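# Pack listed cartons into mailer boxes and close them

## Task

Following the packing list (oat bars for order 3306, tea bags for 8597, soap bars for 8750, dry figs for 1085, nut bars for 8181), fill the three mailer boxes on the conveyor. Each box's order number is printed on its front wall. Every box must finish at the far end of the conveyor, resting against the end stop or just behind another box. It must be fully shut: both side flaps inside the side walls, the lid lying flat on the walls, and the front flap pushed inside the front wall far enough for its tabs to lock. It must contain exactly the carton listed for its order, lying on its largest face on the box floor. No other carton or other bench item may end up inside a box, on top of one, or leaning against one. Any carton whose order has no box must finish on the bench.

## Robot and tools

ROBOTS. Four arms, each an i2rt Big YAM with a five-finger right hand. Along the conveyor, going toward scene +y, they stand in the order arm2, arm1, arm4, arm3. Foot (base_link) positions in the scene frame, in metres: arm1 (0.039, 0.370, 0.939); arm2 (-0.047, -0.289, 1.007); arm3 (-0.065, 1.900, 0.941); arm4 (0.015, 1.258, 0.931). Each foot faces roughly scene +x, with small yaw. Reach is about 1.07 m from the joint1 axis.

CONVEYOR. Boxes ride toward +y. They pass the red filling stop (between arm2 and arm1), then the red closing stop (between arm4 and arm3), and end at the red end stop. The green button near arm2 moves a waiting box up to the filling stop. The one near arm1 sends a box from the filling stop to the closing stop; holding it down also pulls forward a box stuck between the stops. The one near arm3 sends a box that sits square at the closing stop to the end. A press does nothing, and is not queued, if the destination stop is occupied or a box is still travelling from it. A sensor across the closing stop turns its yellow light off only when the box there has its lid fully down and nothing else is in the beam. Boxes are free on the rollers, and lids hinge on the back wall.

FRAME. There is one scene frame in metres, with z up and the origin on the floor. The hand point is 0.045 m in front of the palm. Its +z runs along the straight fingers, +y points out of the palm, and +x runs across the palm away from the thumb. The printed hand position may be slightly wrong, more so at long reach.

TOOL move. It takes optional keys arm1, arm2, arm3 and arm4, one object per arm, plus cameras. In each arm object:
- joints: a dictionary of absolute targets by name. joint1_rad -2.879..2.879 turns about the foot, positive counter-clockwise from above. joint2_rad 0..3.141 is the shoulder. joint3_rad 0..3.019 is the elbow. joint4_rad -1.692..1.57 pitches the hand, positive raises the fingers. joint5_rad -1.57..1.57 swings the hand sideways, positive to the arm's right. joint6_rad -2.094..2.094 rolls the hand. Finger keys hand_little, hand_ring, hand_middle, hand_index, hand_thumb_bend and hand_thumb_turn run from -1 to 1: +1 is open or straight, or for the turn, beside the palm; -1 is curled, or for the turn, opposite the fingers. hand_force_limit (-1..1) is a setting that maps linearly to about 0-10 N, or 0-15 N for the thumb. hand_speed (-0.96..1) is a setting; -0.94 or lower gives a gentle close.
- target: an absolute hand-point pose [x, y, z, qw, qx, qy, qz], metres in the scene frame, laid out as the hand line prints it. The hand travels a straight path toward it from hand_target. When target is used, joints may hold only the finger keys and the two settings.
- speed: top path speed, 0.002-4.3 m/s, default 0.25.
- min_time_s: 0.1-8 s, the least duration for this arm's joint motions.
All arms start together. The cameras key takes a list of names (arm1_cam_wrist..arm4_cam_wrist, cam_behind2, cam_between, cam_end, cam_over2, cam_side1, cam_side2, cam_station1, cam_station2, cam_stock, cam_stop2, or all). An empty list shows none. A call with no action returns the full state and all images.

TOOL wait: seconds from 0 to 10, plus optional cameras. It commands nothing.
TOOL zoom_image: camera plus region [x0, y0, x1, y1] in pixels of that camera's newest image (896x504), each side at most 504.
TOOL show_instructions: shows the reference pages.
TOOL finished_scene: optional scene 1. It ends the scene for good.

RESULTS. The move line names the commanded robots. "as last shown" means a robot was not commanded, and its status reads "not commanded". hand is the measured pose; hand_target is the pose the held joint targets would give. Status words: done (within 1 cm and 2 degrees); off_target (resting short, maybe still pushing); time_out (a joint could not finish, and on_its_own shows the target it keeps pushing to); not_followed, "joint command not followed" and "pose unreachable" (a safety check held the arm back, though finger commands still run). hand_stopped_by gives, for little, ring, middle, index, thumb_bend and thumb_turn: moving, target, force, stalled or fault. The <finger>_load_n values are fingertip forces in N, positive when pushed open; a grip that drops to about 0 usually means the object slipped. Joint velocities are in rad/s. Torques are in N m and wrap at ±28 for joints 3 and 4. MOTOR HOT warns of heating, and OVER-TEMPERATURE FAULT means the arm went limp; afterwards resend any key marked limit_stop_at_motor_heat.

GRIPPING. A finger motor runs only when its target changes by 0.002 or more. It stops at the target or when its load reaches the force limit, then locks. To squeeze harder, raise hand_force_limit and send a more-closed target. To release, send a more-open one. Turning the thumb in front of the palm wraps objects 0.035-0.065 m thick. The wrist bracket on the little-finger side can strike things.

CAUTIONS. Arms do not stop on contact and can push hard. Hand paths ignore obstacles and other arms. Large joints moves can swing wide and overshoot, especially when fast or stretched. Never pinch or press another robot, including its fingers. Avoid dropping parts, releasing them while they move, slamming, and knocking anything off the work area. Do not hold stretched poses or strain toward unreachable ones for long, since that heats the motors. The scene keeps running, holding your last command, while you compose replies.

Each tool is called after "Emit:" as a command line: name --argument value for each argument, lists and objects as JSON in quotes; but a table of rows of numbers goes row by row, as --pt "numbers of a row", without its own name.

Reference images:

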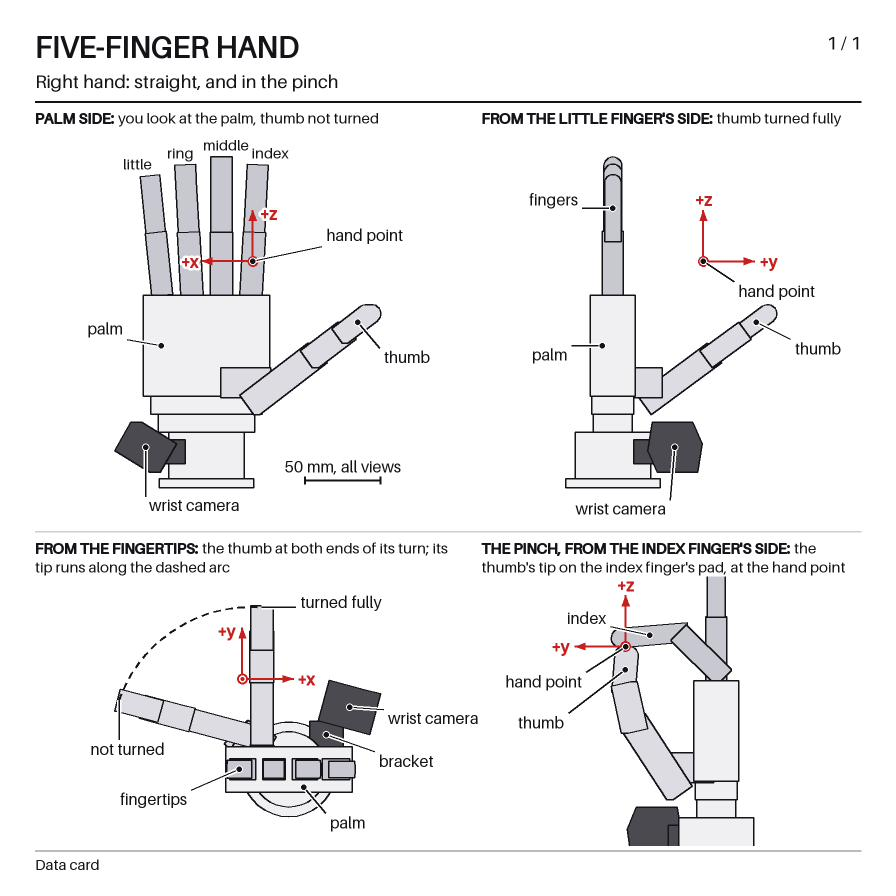

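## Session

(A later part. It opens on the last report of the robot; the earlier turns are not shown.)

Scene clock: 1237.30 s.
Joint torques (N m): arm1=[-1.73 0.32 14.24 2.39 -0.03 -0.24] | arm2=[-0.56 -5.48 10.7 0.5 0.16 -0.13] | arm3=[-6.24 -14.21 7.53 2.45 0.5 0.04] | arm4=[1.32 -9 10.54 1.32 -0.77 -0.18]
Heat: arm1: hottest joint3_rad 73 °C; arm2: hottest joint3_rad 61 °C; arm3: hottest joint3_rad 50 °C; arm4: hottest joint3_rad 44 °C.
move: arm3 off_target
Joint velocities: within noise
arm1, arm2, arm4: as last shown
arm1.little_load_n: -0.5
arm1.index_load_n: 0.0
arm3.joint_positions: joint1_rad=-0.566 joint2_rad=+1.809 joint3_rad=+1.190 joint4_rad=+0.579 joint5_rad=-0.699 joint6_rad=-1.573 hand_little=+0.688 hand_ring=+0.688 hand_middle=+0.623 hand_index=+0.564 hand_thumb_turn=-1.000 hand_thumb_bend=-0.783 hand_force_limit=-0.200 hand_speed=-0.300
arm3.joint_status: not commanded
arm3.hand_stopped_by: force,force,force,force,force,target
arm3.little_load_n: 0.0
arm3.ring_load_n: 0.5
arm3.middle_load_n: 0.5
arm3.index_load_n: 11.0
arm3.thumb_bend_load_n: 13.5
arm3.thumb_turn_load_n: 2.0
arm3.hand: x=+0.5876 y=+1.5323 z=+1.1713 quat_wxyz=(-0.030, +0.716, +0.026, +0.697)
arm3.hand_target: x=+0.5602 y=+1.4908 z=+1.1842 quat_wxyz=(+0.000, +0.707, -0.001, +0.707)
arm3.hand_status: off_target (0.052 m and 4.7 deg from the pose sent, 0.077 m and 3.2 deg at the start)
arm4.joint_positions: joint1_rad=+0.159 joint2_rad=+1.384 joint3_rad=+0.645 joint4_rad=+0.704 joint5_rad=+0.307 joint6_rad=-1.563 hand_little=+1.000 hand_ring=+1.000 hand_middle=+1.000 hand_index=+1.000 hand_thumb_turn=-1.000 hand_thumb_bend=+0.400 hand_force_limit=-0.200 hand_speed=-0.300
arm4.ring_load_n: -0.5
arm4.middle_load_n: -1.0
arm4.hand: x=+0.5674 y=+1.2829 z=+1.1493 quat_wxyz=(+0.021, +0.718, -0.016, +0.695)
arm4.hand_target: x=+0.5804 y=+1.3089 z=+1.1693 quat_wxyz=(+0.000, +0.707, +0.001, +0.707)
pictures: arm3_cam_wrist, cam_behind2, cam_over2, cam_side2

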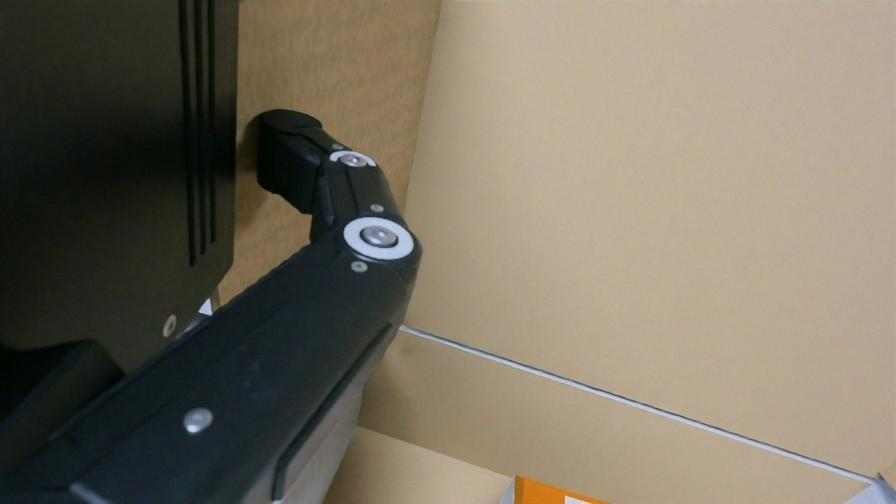

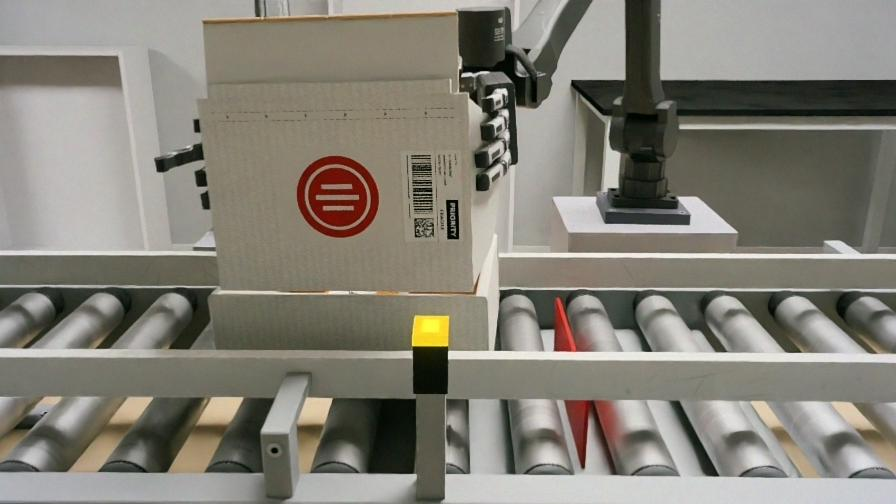

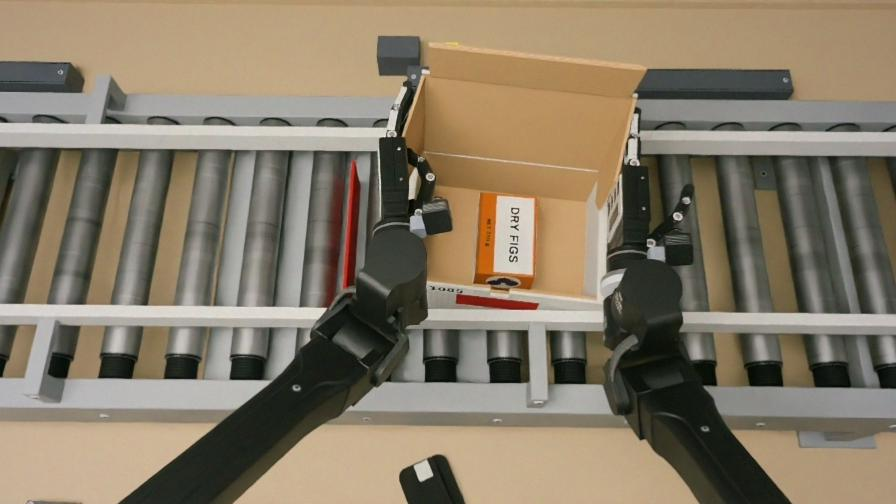

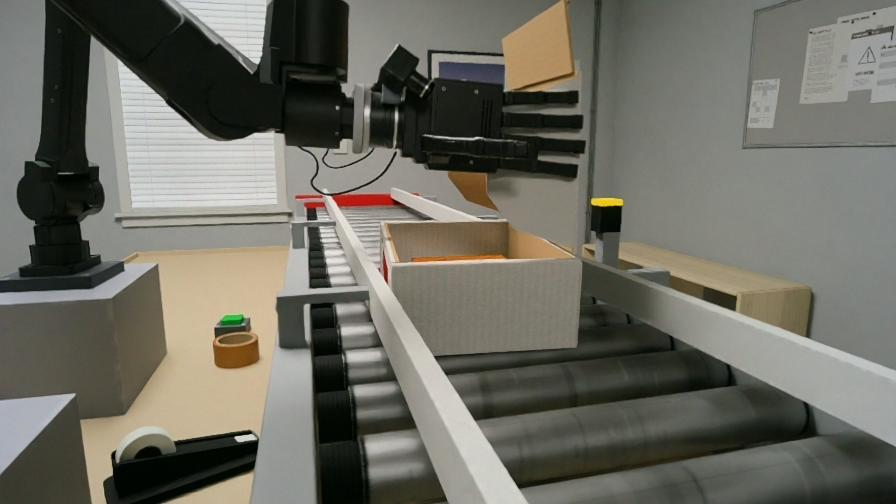

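Emit:
move --arm3 '{"target":[0.52,1.485,1.175,0,0.7071,0,0.7071],"speed":0.06}' --arm4 '{"target":[0.565,1.31,1.165,0,0.7071,0,0.7071],"speed":0.05}' --cameras '["cam_over2","cam_side2","cam_behind2","arm3_cam_wrist"]'

Scene clock: 1242.47 s.
Joint torques (N m): arm1=[-1.73 0.32 14.24 2.39 -0.03 -0.24] | arm2=[-0.73 -5.42 10.7 0.49 0.16 -0.13] | arm3=[-7.41 -14.15 6.26 2.1 0.37 0.04] | arm4=[1.79 -10.64 8.09 1.96 -0.49 -0.18]
Heat: arm1: hottest joint3_rad 73 °C; arm2: hottest joint3_rad 61 °C; arm3: hottest joint3_rad 50 °C; arm4: hottest joint3_rad 44 °C.
move: arm3 off_target; arm4 off_target
Joint velocities: within noise
arm1, arm2: as last shown
arm1.little_load_n: 0.0
arm3.joint_positions: joint1_rad=-0.600 joint2_rad=+1.775 joint3_rad=+1.109 joint4_rad=+0.640 joint5_rad=-0.748 joint6_rad=-1.573 hand_little=+0.688 hand_ring=+0.688 hand_middle=+0.623 hand_index=+0.565 hand_thumb_turn=-1.000 hand_thumb_bend=-0.783 hand_force_limit=-0.200 hand_speed=-0.300
arm3.joint_status: not commanded
arm3.hand_stopped_by: force,force,force,force,force,target
arm3.little_load_n: 0.0
arm3.ring_load_n: 0.0
arm3.middle_load_n: 0.5
arm3.index_load_n: 11.5
arm3.thumb_bend_load_n: 17.0
arm3.thumb_turn_load_n: 1.5
arm3.hand: x=+0.5593 y=+1.5336 z=+1.1653 quat_wxyz=(-0.032, +0.711, +0.034, +0.701)
arm3.hand_target: x=+0.5217 y=+1.4868 z=+1.1752 quat_wxyz=(+0.000, +0.707, +0.000, +0.708)
arm3.hand_status: off_target (0.063 m and 5.4 deg from the pose sent, 0.083 m and 4.7 deg at the start)
arm4.joint_positions: joint1_rad=+0.165 joint2_rad=+1.376 joint3_rad=+0.637 joint4_rad=+0.704 joint5_rad=+0.314 joint6_rad=-1.563 hand_little=+1.000 hand_ring=+1.000 hand_middle=+1.000 hand_index=+1.000 hand_thumb_turn=-1.000 hand_thumb_bend=+0.400 hand_force_limit=-0.200 hand_speed=-0.300
arm4.joint_status: not commanded
arm4.hand_stopped_by: target,target,target,target,target,target
arm4.little_load_n: 0.0
arm4.ring_load_n: -1.5
arm4.middle_load_n: -1.5
arm4.index_load_n: 0.0
arm4.thumb_bend_load_n: 0.0
arm4.thumb_turn_load_n: 0.0
arm4.hand: x=+0.5638 y=+1.2840 z=+1.1493 quat_wxyz=(+0.021, +0.718, -0.017, +0.695)
arm4.hand_target: x=+0.5650 y=+1.3090 z=+1.1651 quat_wxyz=(+0.000, +0.707, +0.000, +0.707)
arm4.hand_status: off_target (0.030 m and 3.6 deg from the pose sent, 0.031 m and 3.5 deg at the start)
pictures: arm3_cam_wrist, cam_behind2, cam_over2, cam_side2

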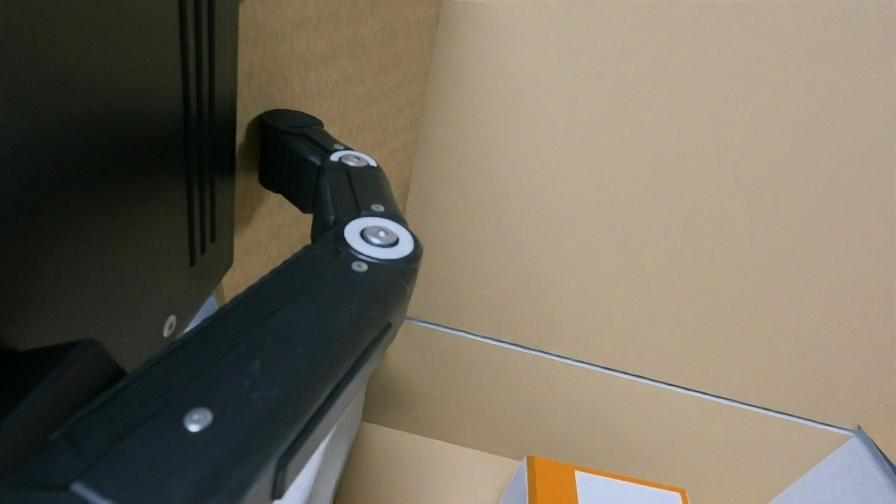

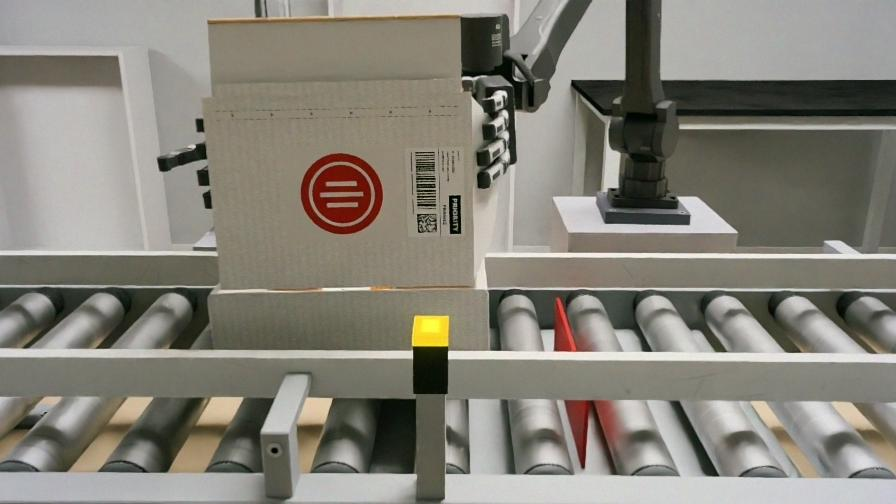

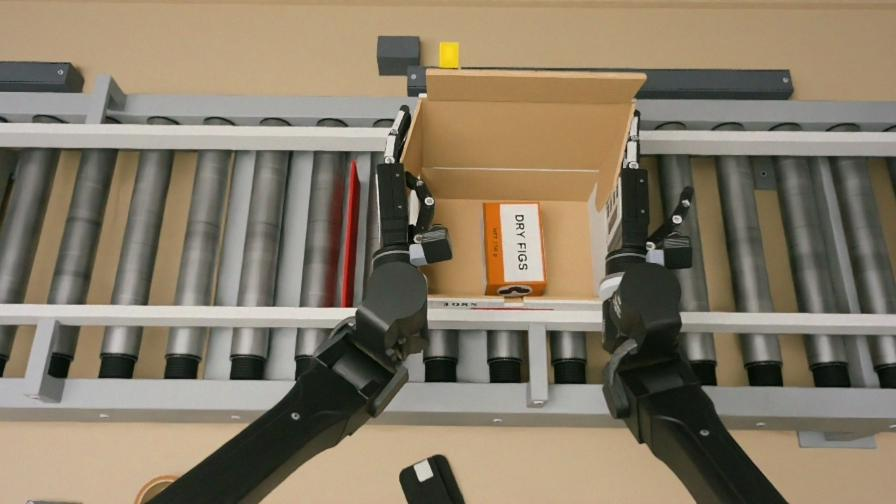

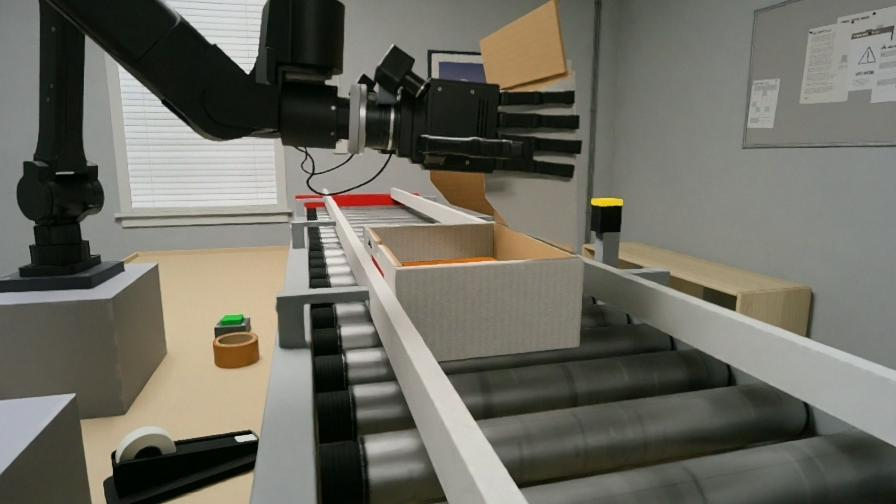

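Emit:
move --arm4 '{"target":[0.515,1.345,1.16,0,0.7071,0,0.7071],"speed":0.08}' --arm3 '{"target":[0.50,1.485,1.165,0,0.7071,0,0.7071],"speed":0.06}' --cameras '["cam_over2","cam_side2","cam_behind2"]'

Scene clock: 1260.10 s.
Joint torques (N m): arm1=[-1.73 0.38 14.23 2.4 -0.03 -0.23] | arm2=[-0.67 -5.48 10.71 0.5 0.16 -0.13] | arm3=[-8.06 -13.57 6.43 2.02 0.63 0.04] | arm4=[4.01 -9.05 7.62 2.28 -1.16 -0.21]
Heat: arm1: hottest joint3_rad 73 °C; arm2: hottest joint3_rad 61 °C; arm3: hottest joint3_rad 47 °C; arm4: hottest joint3_rad 42 °C.
move: arm3 off_target; arm4 off_target
Joint velocities: within noise
arm1, arm2: as last shown
arm3.joint_positions: joint1_rad=-0.618 joint2_rad=+1.757 joint3_rad=+1.046 joint4_rad=+0.683 joint5_rad=-0.780 joint6_rad=-1.573 hand_little=+0.688 hand_ring=+0.688 hand_middle=+0.623 hand_index=+0.565 hand_thumb_turn=-1.000 hand_thumb_bend=-0.783 hand_force_limit=-0.200 hand_speed=-0.300
arm3.joint_status: not commanded
arm3.hand_stopped_by: force,force,force,force,force,target
arm3.little_load_n: 0.0
arm3.ring_load_n: 0.0
arm3.middle_load_n: 0.5
arm3.index_load_n: 13.0
arm3.thumb_bend_load_n: 17.5
arm3.thumb_turn_load_n: 1.0
arm3.hand: x=+0.5402 y=+1.5393 z=+1.1542 quat_wxyz=(-0.038, +0.711, +0.038, +0.701)
arm3.hand_target: x=+0.5012 y=+1.4883 z=+1.1650 quat_wxyz=(-0.001, +0.707, +0.000, +0.708)
arm3.hand_status: off_target (0.068 m and 6.2 deg from the pose sent, 0.077 m and 5.4 deg at the start)
arm4.joint_positions: joint1_rad=+0.274 joint2_rad=+1.291 joint3_rad=+0.551 joint4_rad=+0.704 joint5_rad=+0.474 joint6_rad=-1.563 hand_little=+1.000 hand_ring=+1.000 hand_middle=+1.000 hand_index=+1.000 hand_thumb_turn=-1.000 hand_thumb_bend=+0.400 hand_force_limit=-0.200 hand_speed=-0.300
arm4.joint_status: not commanded
arm4.hand_stopped_by: target,target,target,target,target,target
arm4.little_load_n: -3.0
arm4.ring_load_n: -4.5
arm4.middle_load_n: -2.0
arm4.index_load_n: 0.0
arm4.thumb_bend_load_n: 0.0
arm4.thumb_turn_load_n: 0.5
arm4.hand: x=+0.5168 y=+1.3009 z=+1.1479 quat_wxyz=(+0.041, +0.717, -0.033, +0.695)
arm4.hand_target: x=+0.5149 y=+1.3433 z=+1.1606 quat_wxyz=(+0.001, +0.707, +0.001, +0.708)
arm4.hand_status: off_target (0.046 m and 6.2 deg from the pose sent, 0.079 m and 3.6 deg at the start)
pictures: cam_behind2, cam_over2, cam_side2

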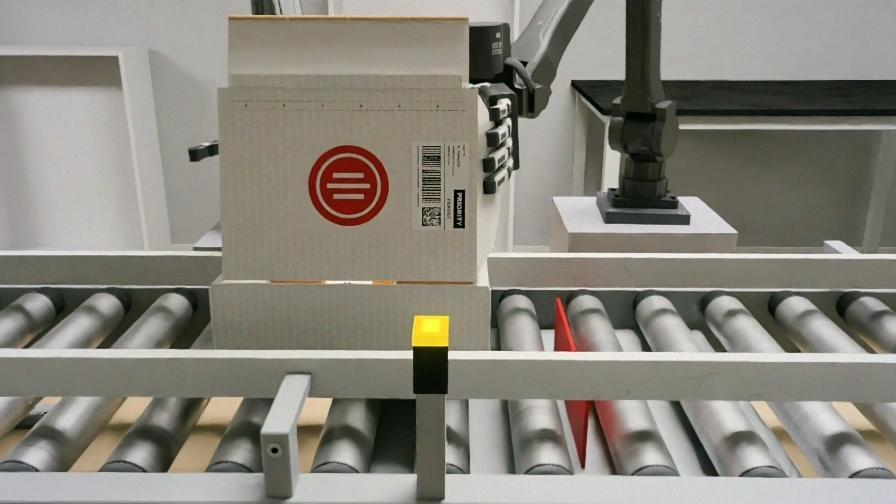

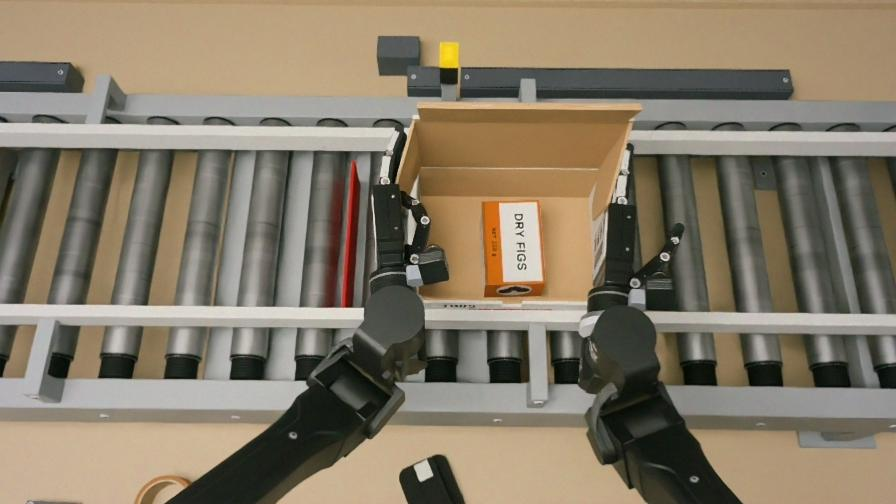

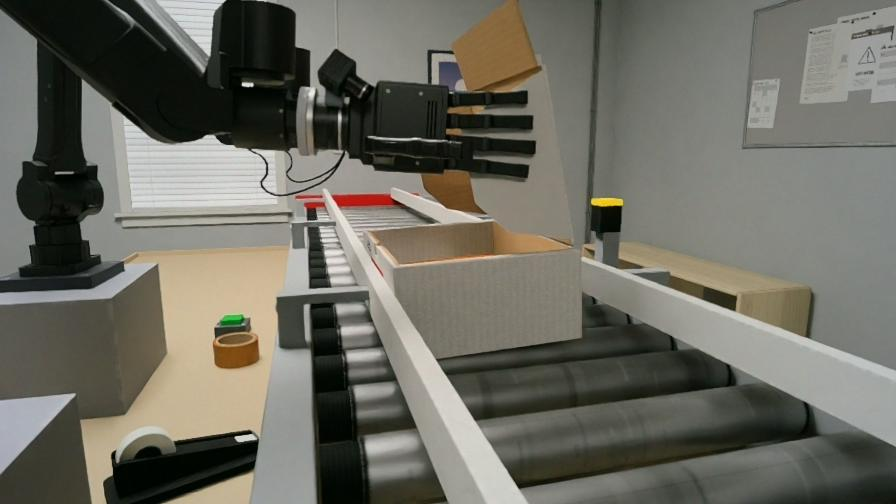

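Emit:
move --arm3 '{"target":[0.495,1.485,1.13,0,0.7071,0,0.7071],"speed":0.06}' --arm4 '{"target":[0.505,1.35,1.15,0,0.7071,0,0.7071],"speed":0.08}' --cameras '["cam_over2","cam_side2","cam_behind2"]'

Scene clock: 1267.13 s.
Joint torques (N m): arm1=[-1.79 0.32 14.24 2.39 -0.04 -0.24] | arm2=[-0.62 -5.42 10.7 0.5 0.16 -0.14] | arm3=[-8.29 -10.75 5.74 1.89 0.67 0.02] | arm4=[4.07 -7.88 7.2 2.33 -1.23 -0.19]
Heat: arm1: hottest joint3_rad 73 °C; arm2: hottest joint3_rad 61 °C; arm3: hottest joint3_rad 46 °C; arm4: hottest joint3_rad 42 °C.
move: arm3 off_target; arm4 off_target
Joint velocities: within noise
arm1, arm2: as last shown
arm1.ring_load_n: -0.5
arm1.middle_load_n: 0.5
arm1.index_load_n: 0.5
arm1.thumb_turn_load_n: -0.5
arm3.joint_positions: joint1_rad=-0.623 joint2_rad=+1.772 joint3_rad=+1.009 joint4_rad=+0.783 joint5_rad=-0.787 joint6_rad=-1.566 hand_little=+0.688 hand_ring=+0.688 hand_middle=+0.623 hand_index=+0.565 hand_thumb_turn=-1.000 hand_thumb_bend=-0.783 hand_force_limit=-0.200 hand_speed=-0.300
arm3.joint_status: not commanded
arm3.hand_stopped_by: force,force,force,force,force,target
arm3.little_load_n: 0.0
arm3.ring_load_n: 0.0
arm3.middle_load_n: 0.5
arm3.index_load_n: 13.5
arm3.thumb_bend_load_n: 16.0
arm3.thumb_turn_load_n: 1.5
arm3.hand: x=+0.5338 y=+1.5418 z=+1.1488 quat_wxyz=(-0.030, +0.699, +0.047, +0.713)
arm3.hand_target: x=+0.4947 y=+1.4885 z=+1.1306 quat_wxyz=(-0.002, +0.706, -0.003, +0.708)
arm3.hand_status: off_target (0.071 m and 6.5 deg from the pose sent, 0.075 m and 6.2 deg at the start)
arm4.joint_positions: joint1_rad=+0.300 joint2_rad=+1.284 joint3_rad=+0.524 joint4_rad=+0.738 joint5_rad=+0.500 joint6_rad=-1.563 hand_little=+1.000 hand_ring=+1.000 hand_middle=+1.000 hand_index=+1.000 hand_thumb_turn=-1.000 hand_thumb_bend=+0.400 hand_force_limit=-0.200 hand_speed=-0.300
arm4.joint_status: not commanded
arm4.hand_stopped_by: target,target,target,target,target,target
arm4.little_load_n: -3.5
arm4.ring_load_n: -5.0
arm4.middle_load_n: -2.0
arm4.index_load_n: 0.0
arm4.thumb_bend_load_n: 0.0
arm4.thumb_turn_load_n: 0.0
arm4.hand: x=+0.5067 y=+1.3062 z=+1.1444 quat_wxyz=(+0.039, +0.713, -0.034, +0.700)
arm4.hand_target: x=+0.5044 y=+1.3482 z=+1.1500 quat_wxyz=(+0.000, +0.707, +0.001, +0.707)
arm4.hand_status: off_target (0.044 m and 6.1 deg from the pose sent, 0.051 m and 6.2 deg at the start)
pictures: cam_behind2, cam_over2, cam_side2

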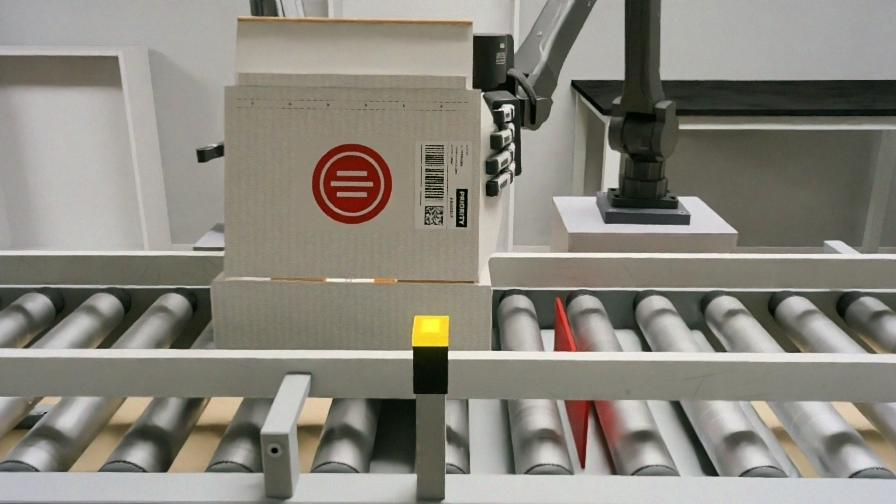

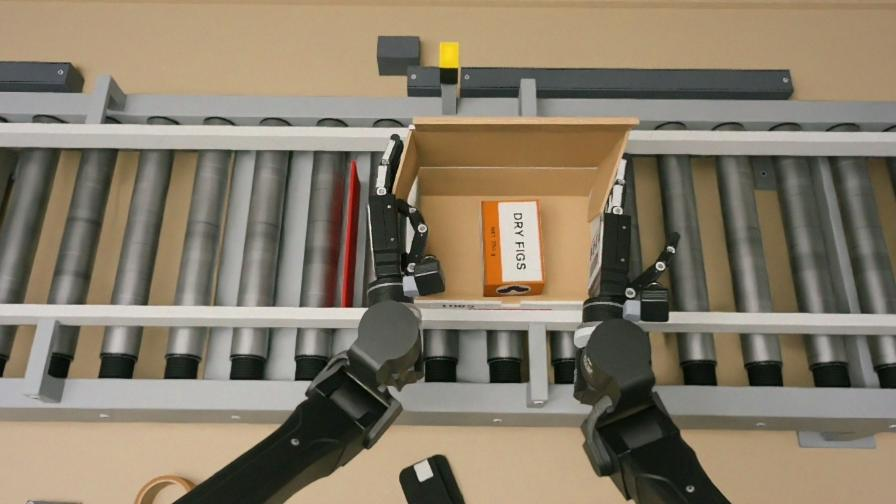

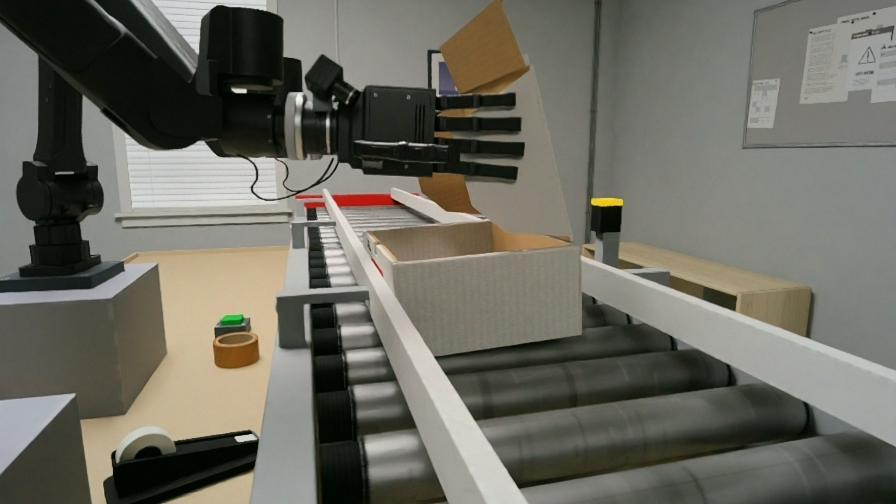

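Emit:
move --arm3 '{"target":[0.48,1.49,1.11,0,0.7071,0,0.7071],"speed":0.06,"joints":{"hand_index":0.63}}' --arm4 '{"target":[0.495,1.355,1.145,0,0.7071,0,0.7071],"speed":0.08}' --cameras '["cam_over2","cam_side2","cam_stop2"]'

Scene clock: 1276.67 s.
Joint torques (N m): arm1=[-1.79 0.38 14.24 2.39 -0.03 -0.24] | arm2=[-0.67 -5.42 10.71 0.51 0.16 -0.13] | arm3=[-8.59 -10.34 5.49 2.1 0.75 -0.02] | arm4=[3.43 -8 7.73 2.67 -1.07 -0.22]
Heat: arm1: hottest joint3_rad 73 °C; arm2: hottest joint3_rad 61 °C; arm3: hottest joint3_rad 46 °C; arm4: hottest joint3_rad 42 °C.
move: arm3 off_target; arm4 off_target
Joint velocities: within noise
arm1, arm2: as last shown
arm1.ring_load_n: 0.0
arm1.middle_load_n: 0.0
arm1.index_load_n: 0.0
arm1.thumb_turn_load_n: 0.0
arm3.joint_positions: joint1_rad=-0.633 joint2_rad=+1.785 joint3_rad=+0.949 joint4_rad=+0.847 joint5_rad=-0.804 joint6_rad=-1.569 hand_little=+0.688 hand_ring=+0.688 hand_middle=+0.624 hand_index=+0.631 hand_thumb_turn=-1.000 hand_thumb_bend=-0.783 hand_force_limit=-0.200 hand_speed=-0.300
arm3.joint_status: all done
arm3.hand_stopped_by: force,force,force,force,force,target
arm3.little_load_n: 0.0
arm3.ring_load_n: 0.0
arm3.middle_load_n: 9.0
arm3.index_load_n: 5.5
arm3.thumb_bend_load_n: 8.0
arm3.thumb_turn_load_n: 1.0
arm3.hand: x=+0.5186 y=+1.5482 z=+1.1259 quat_wxyz=(-0.033, +0.701, +0.049, +0.711)
arm3.hand_target: x=+0.4791 y=+1.4940 z=+1.1108 quat_wxyz=(+0.000, +0.706, +0.000, +0.708)
arm3.hand_status: off_target (0.072 m and 6.8 deg from the pose sent, 0.084 m and 6.5 deg at the start)
arm4.joint_positions: joint1_rad=+0.339 joint2_rad=+1.284 joint3_rad=+0.493 joint4_rad=+0.747 joint5_rad=+0.526 joint6_rad=-1.558 hand_little=+0.999 hand_ring=+1.000 hand_middle=+1.000 hand_index=+1.000 hand_thumb_turn=-1.000 hand_thumb_bend=+0.400 hand_force_limit=-0.200 hand_speed=-0.300
arm4.joint_status: not commanded
arm4.hand_stopped_by: target,target,target,target,target,target
arm4.little_load_n: -5.5
arm4.ring_load_n: -3.0
arm4.middle_load_n: 0.0
arm4.index_load_n: 0.0
arm4.thumb_bend_load_n: 0.0
arm4.thumb_turn_load_n: 0.0
arm4.hand: x=+0.4944 y=+1.3163 z=+1.1312 quat_wxyz=(+0.037, +0.719, -0.028, +0.693)
arm4.hand_target: x=+0.4948 y=+1.3536 z=+1.1454 quat_wxyz=(+0.000, +0.707, +0.000, +0.708)
arm4.hand_status: off_target (0.041 m and 5.7 deg from the pose sent, 0.050 m and 6.1 deg at the start)

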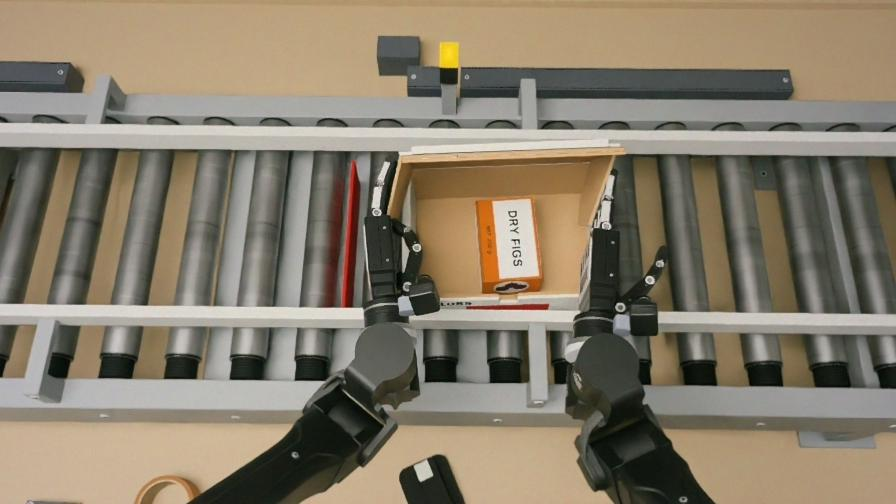

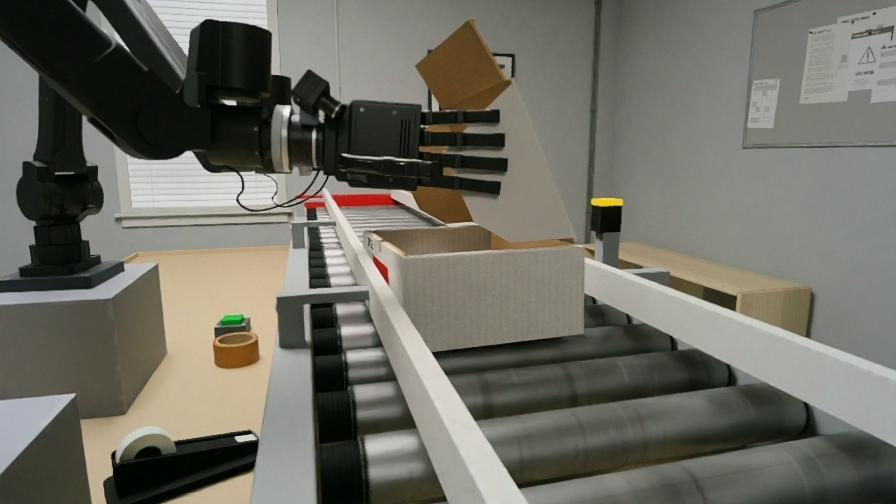

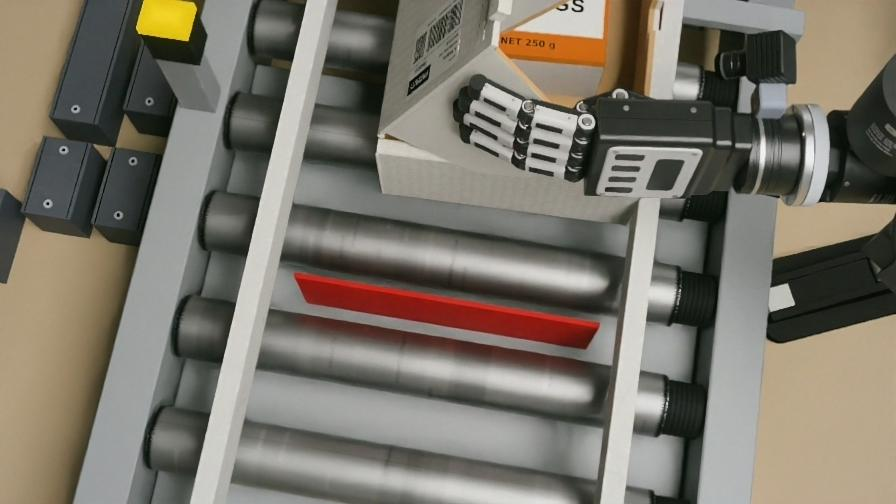

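Emit:
zoom_image --camera "cam_stop2" --region '[360, 40, 680, 240]'

Emit:
zoom_image --camera "cam_side2" --region '[360, 120, 620, 280]'

Scaled by 1.575 from the camera's image (finer frame: 1280x720).

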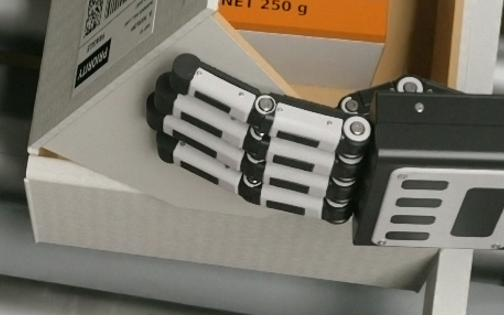

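Scaled by 1.938 from the camera's image (finer frame: 1280x720).

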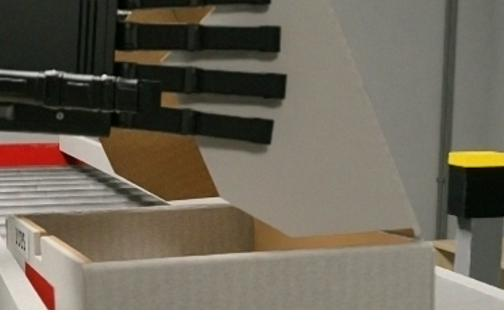

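Emit:
zoom_image --camera "cam_stop2" --region '[370, 110, 530, 210]'

Emit:
zoom_image --camera "cam_over2" --region '[360, 130, 660, 320]'

Scaled by 3.150 from the camera's image (finer frame: 1280x720).

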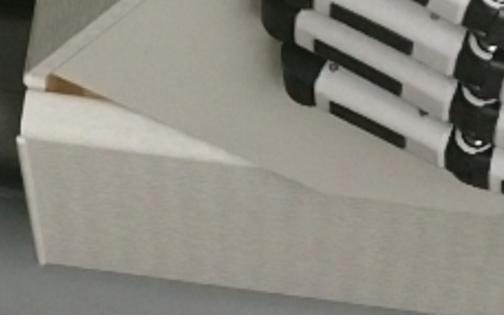

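Scaled by 1.680 from the camera's image (finer frame: 1280x720).

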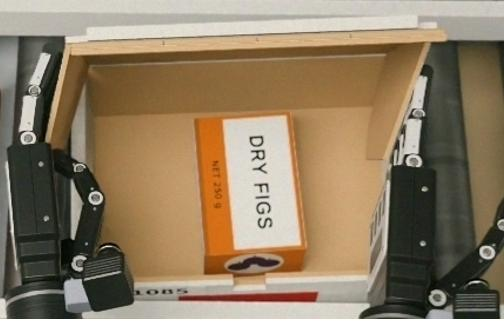

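Emit:
move --arm3 '{"target":[0.50,1.475,1.135,-0.0739,0.7032,0.0739,0.7032],"speed":0.06,"joints":{"hand_index":1.0,"hand_middle":1.0,"hand_ring":1.0,"hand_little":1.0}}' --cameras '["cam_over2","cam_side2","cam_stop2"]'

Scene clock: 1307.03 s.
Joint torques (N m): arm1=[-1.79 0.32 14.24 2.37 -0.03 -0.23] | arm2=[-0.62 -5.48 10.71 0.51 0.17 -0.14] | arm3=[-5.42 -11.16 12.21 0.85 0.58 0.08] | arm4=[2.2 -7.94 8.18 2.63 -1.05 -0.22]
Heat: arm1: hottest joint3_rad 73 °C; arm2: hottest joint3_rad 61 °C; arm3: hottest joint3_rad 44 °C; arm4: hottest joint3_rad 40 °C.
move: arm3 off_target
Joint velocities: within noise
arm1, arm2, arm4: as last shown
arm3.joint_positions: joint1_rad=-0.733 joint2_rad=+1.835 joint3_rad=+1.032 joint4_rad=+0.767 joint5_rad=-1.073 joint6_rad=-1.569 hand_little=+1.000 hand_ring=+1.000 hand_middle=+1.000 hand_index=+1.000 hand_thumb_turn=-1.000 hand_thumb_bend=-0.786 hand_force_limit=-0.200 hand_speed=-0.300
arm3.joint_status: all done
arm3.hand_stopped_by: target,target,target,target,force,target
arm3.little_load_n: 0.5
arm3.ring_load_n: 0.0
arm3.middle_load_n: 0.0
arm3.index_load_n: 0.0
arm3.thumb_bend_load_n: 0.5
arm3.thumb_turn_load_n: 0.0
arm3.hand: x=+0.5064 y=+1.5278 z=+1.1158 quat_wxyz=(-0.105, +0.706, +0.096, +0.694)
arm3.hand_target: x=+0.4973 y=+1.4784 z=+1.1356 quat_wxyz=(-0.075, +0.702, +0.074, +0.704)
arm3.hand_status: off_target (0.057 m and 4.5 deg from the pose sent, 0.076 m and 5.6 deg at the start)
arm4.joint_positions: joint1_rad=+0.356 joint2_rad=+1.284 joint3_rad=+0.485 joint4_rad=+0.747 joint5_rad=+0.526 joint6_rad=-1.558 hand_little=+0.999 hand_ring=+1.000 hand_middle=+1.000 hand_index=+1.000 hand_thumb_turn=-1.000 hand_thumb_bend=+0.400 hand_force_limit=-0.200 hand_speed=-0.300
arm4.little_load_n: -7.5
arm4.ring_load_n: 0.0
arm4.hand: x=+0.4912 y=+1.3233 z=+1.1275 quat_wxyz=(+0.032, +0.722, -0.021, +0.691)
arm4.hand_target: x=+0.4945 y=+1.3532 z=+1.1448 quat_wxyz=(+0.001, +0.707, +0.000, +0.707)

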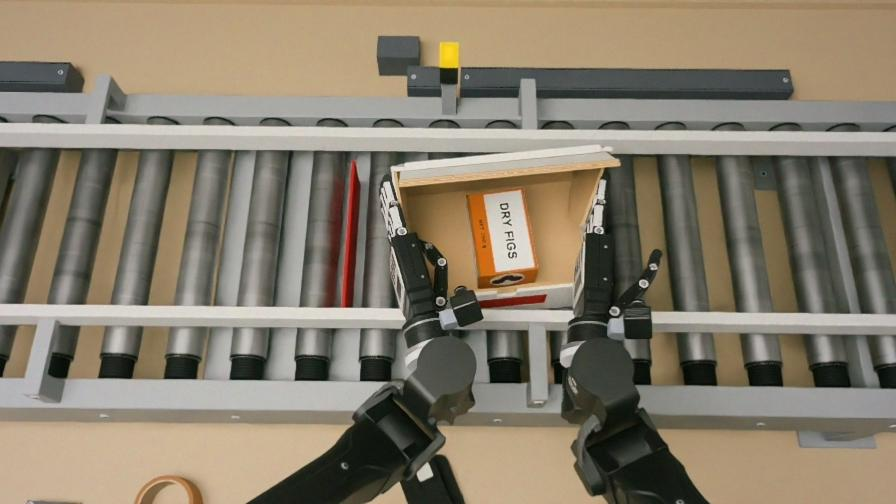

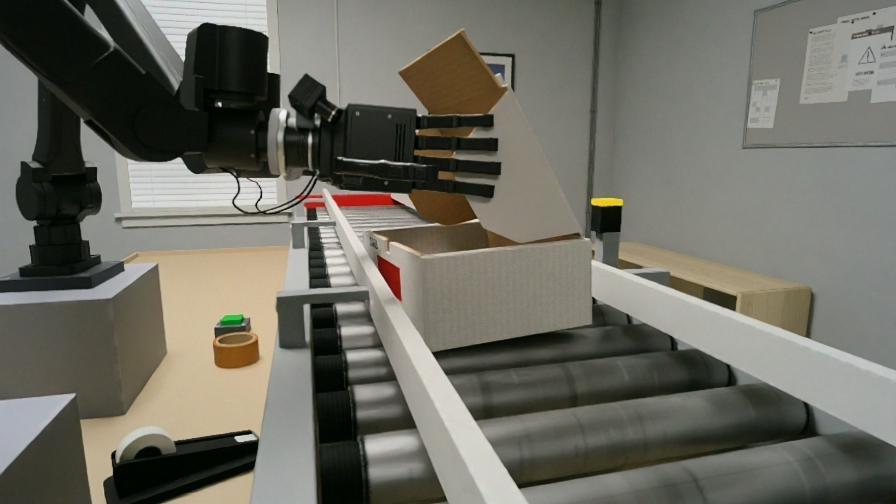

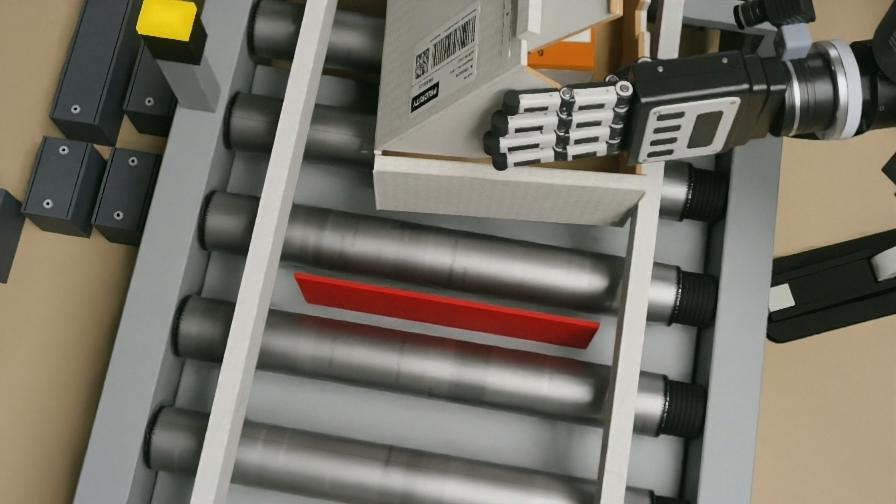

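Emit:
zoom_image --camera "cam_stop2" --region '[370, 60, 690, 240]'

Emit:
zoom_image --camera "cam_over2" --region '[360, 130, 660, 320]'

Emit:
zoom_image --camera "cam_side2" --region '[360, 60, 620, 280]'

Scaled by 1.575 from the camera's image (finer frame: 1280x720).

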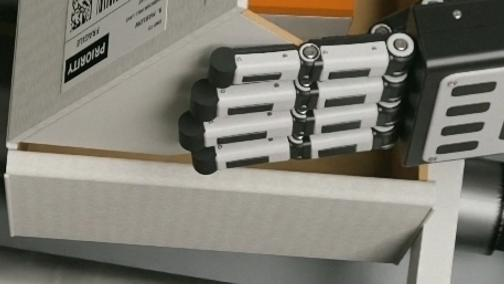

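Scaled by 1.680 from the camera's image (finer frame: 1280x720).

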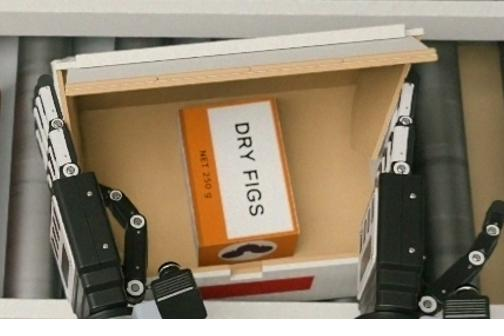

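Scaled by 1.938 from the camera's image (finer frame: 1280x720).

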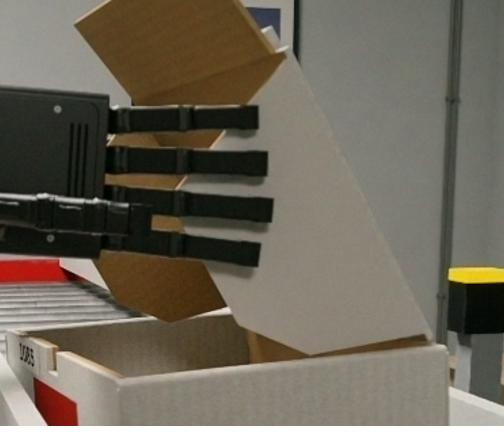

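Emit:
move --arm3 '{"joints":{"hand_thumb_bend":-0.97,"hand_little":0.4,"hand_ring":0.5,"hand_force_limit":0.1}}' --cameras '["cam_over2","cam_stop2"]'

Scene clock: 1316.07 s.
Joint torques (N m): arm1=[-1.73 0.32 14.24 2.4 -0.03 -0.24] | arm2=[-0.62 -5.42 10.7 0.49 0.16 -0.13] | arm3=[-5.42 -11.28 11.55 0.88 1.05 0.15] | arm4=[2.2 -7.88 8.79 2.63 -1.26 -0.28]
Heat: arm1: hottest joint3_rad 73 °C; arm2: hottest joint3_rad 62 °C; arm3: hottest joint3_rad 47 °C; arm4: hottest joint3_rad 40 °C.
move: arm3 off_target
Joint velocities: within noise
arm1, arm2, arm4: as last shown
arm3.joint_positions: joint1_rad=-0.733 joint2_rad=+1.837 joint3_rad=+1.040 joint4_rad=+0.767 joint5_rad=-1.086 joint6_rad=-1.578 hand_little=+0.754 hand_ring=+0.752 hand_middle=+1.000 hand_index=+1.000 hand_thumb_turn=-1.000 hand_thumb_bend=-0.841 hand_force_limit=+0.100 hand_speed=-0.300
arm3.joint_status: hand_little off_target (ended at +0.754, target +0.400); hand_ring off_target (ended at +0.752, target +0.500); hand_thumb_bend off_target (ended at -0.841, target -0.970); the others done
arm3.hand_stopped_by: force,force,target,target,force,target
arm3.little_load_n: 11.5
arm3.ring_load_n: 7.5
arm3.middle_load_n: 0.0
arm3.index_load_n: 0.0
arm3.thumb_bend_load_n: 9.0
arm3.thumb_turn_load_n: 1.0
arm3.hand: x=+0.5082 y=+1.5283 z=+1.1191 quat_wxyz=(-0.105, +0.704, +0.105, +0.695)
arm3.hand_target: x=+0.4973 y=+1.4783 z=+1.1353 quat_wxyz=(-0.075, +0.702, +0.074, +0.704)
arm3.hand_status: not commanded
arm4.joint_positions: joint1_rad=+0.356 joint2_rad=+1.284 joint3_rad=+0.476 joint4_rad=+0.747 joint5_rad=+0.532 joint6_rad=-1.554 hand_little=+0.999 hand_ring=+1.000 hand_middle=+1.000 hand_index=+1.000 hand_thumb_turn=-1.000 hand_thumb_bend=+0.400 hand_force_limit=-0.200 hand_speed=-0.300
arm4.little_load_n: -9.5
arm4.hand: x=+0.4881 y=+1.3210 z=+1.1229 quat_wxyz=(+0.034, +0.725, -0.023, +0.688)
arm4.hand_target: x=+0.4946 y=+1.3532 z=+1.1450 quat_wxyz=(+0.001, +0.707, +0.000, +0.707)

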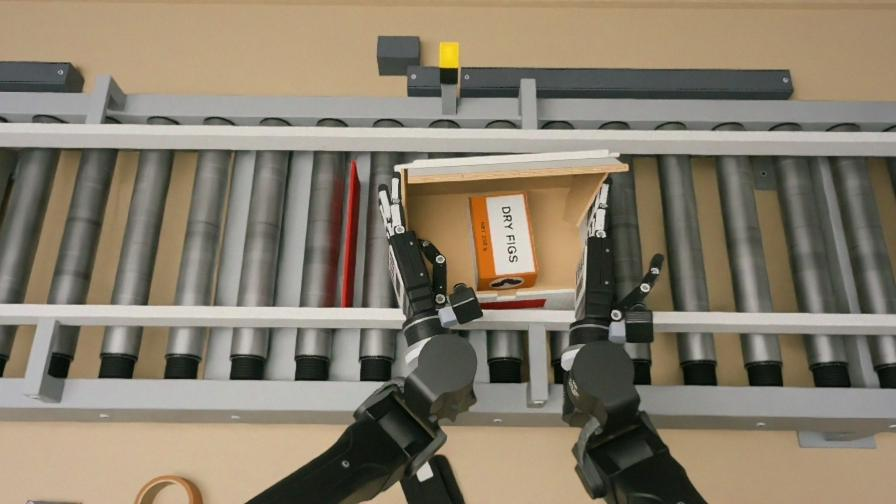

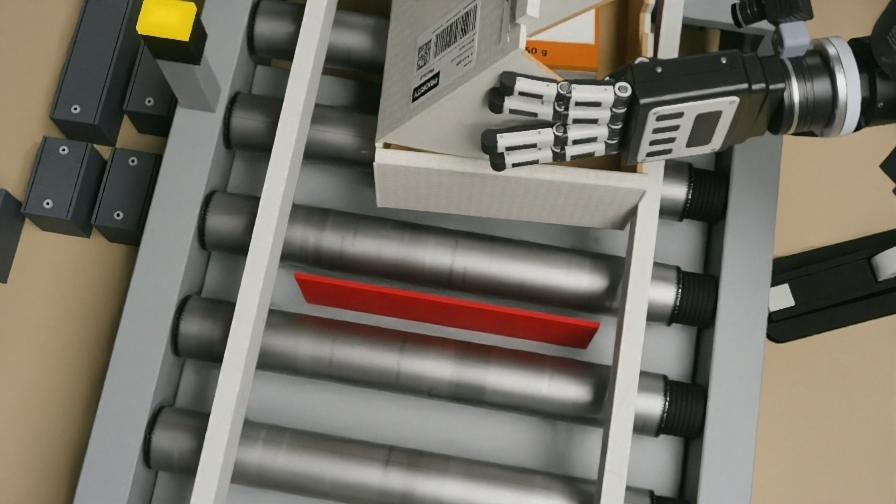

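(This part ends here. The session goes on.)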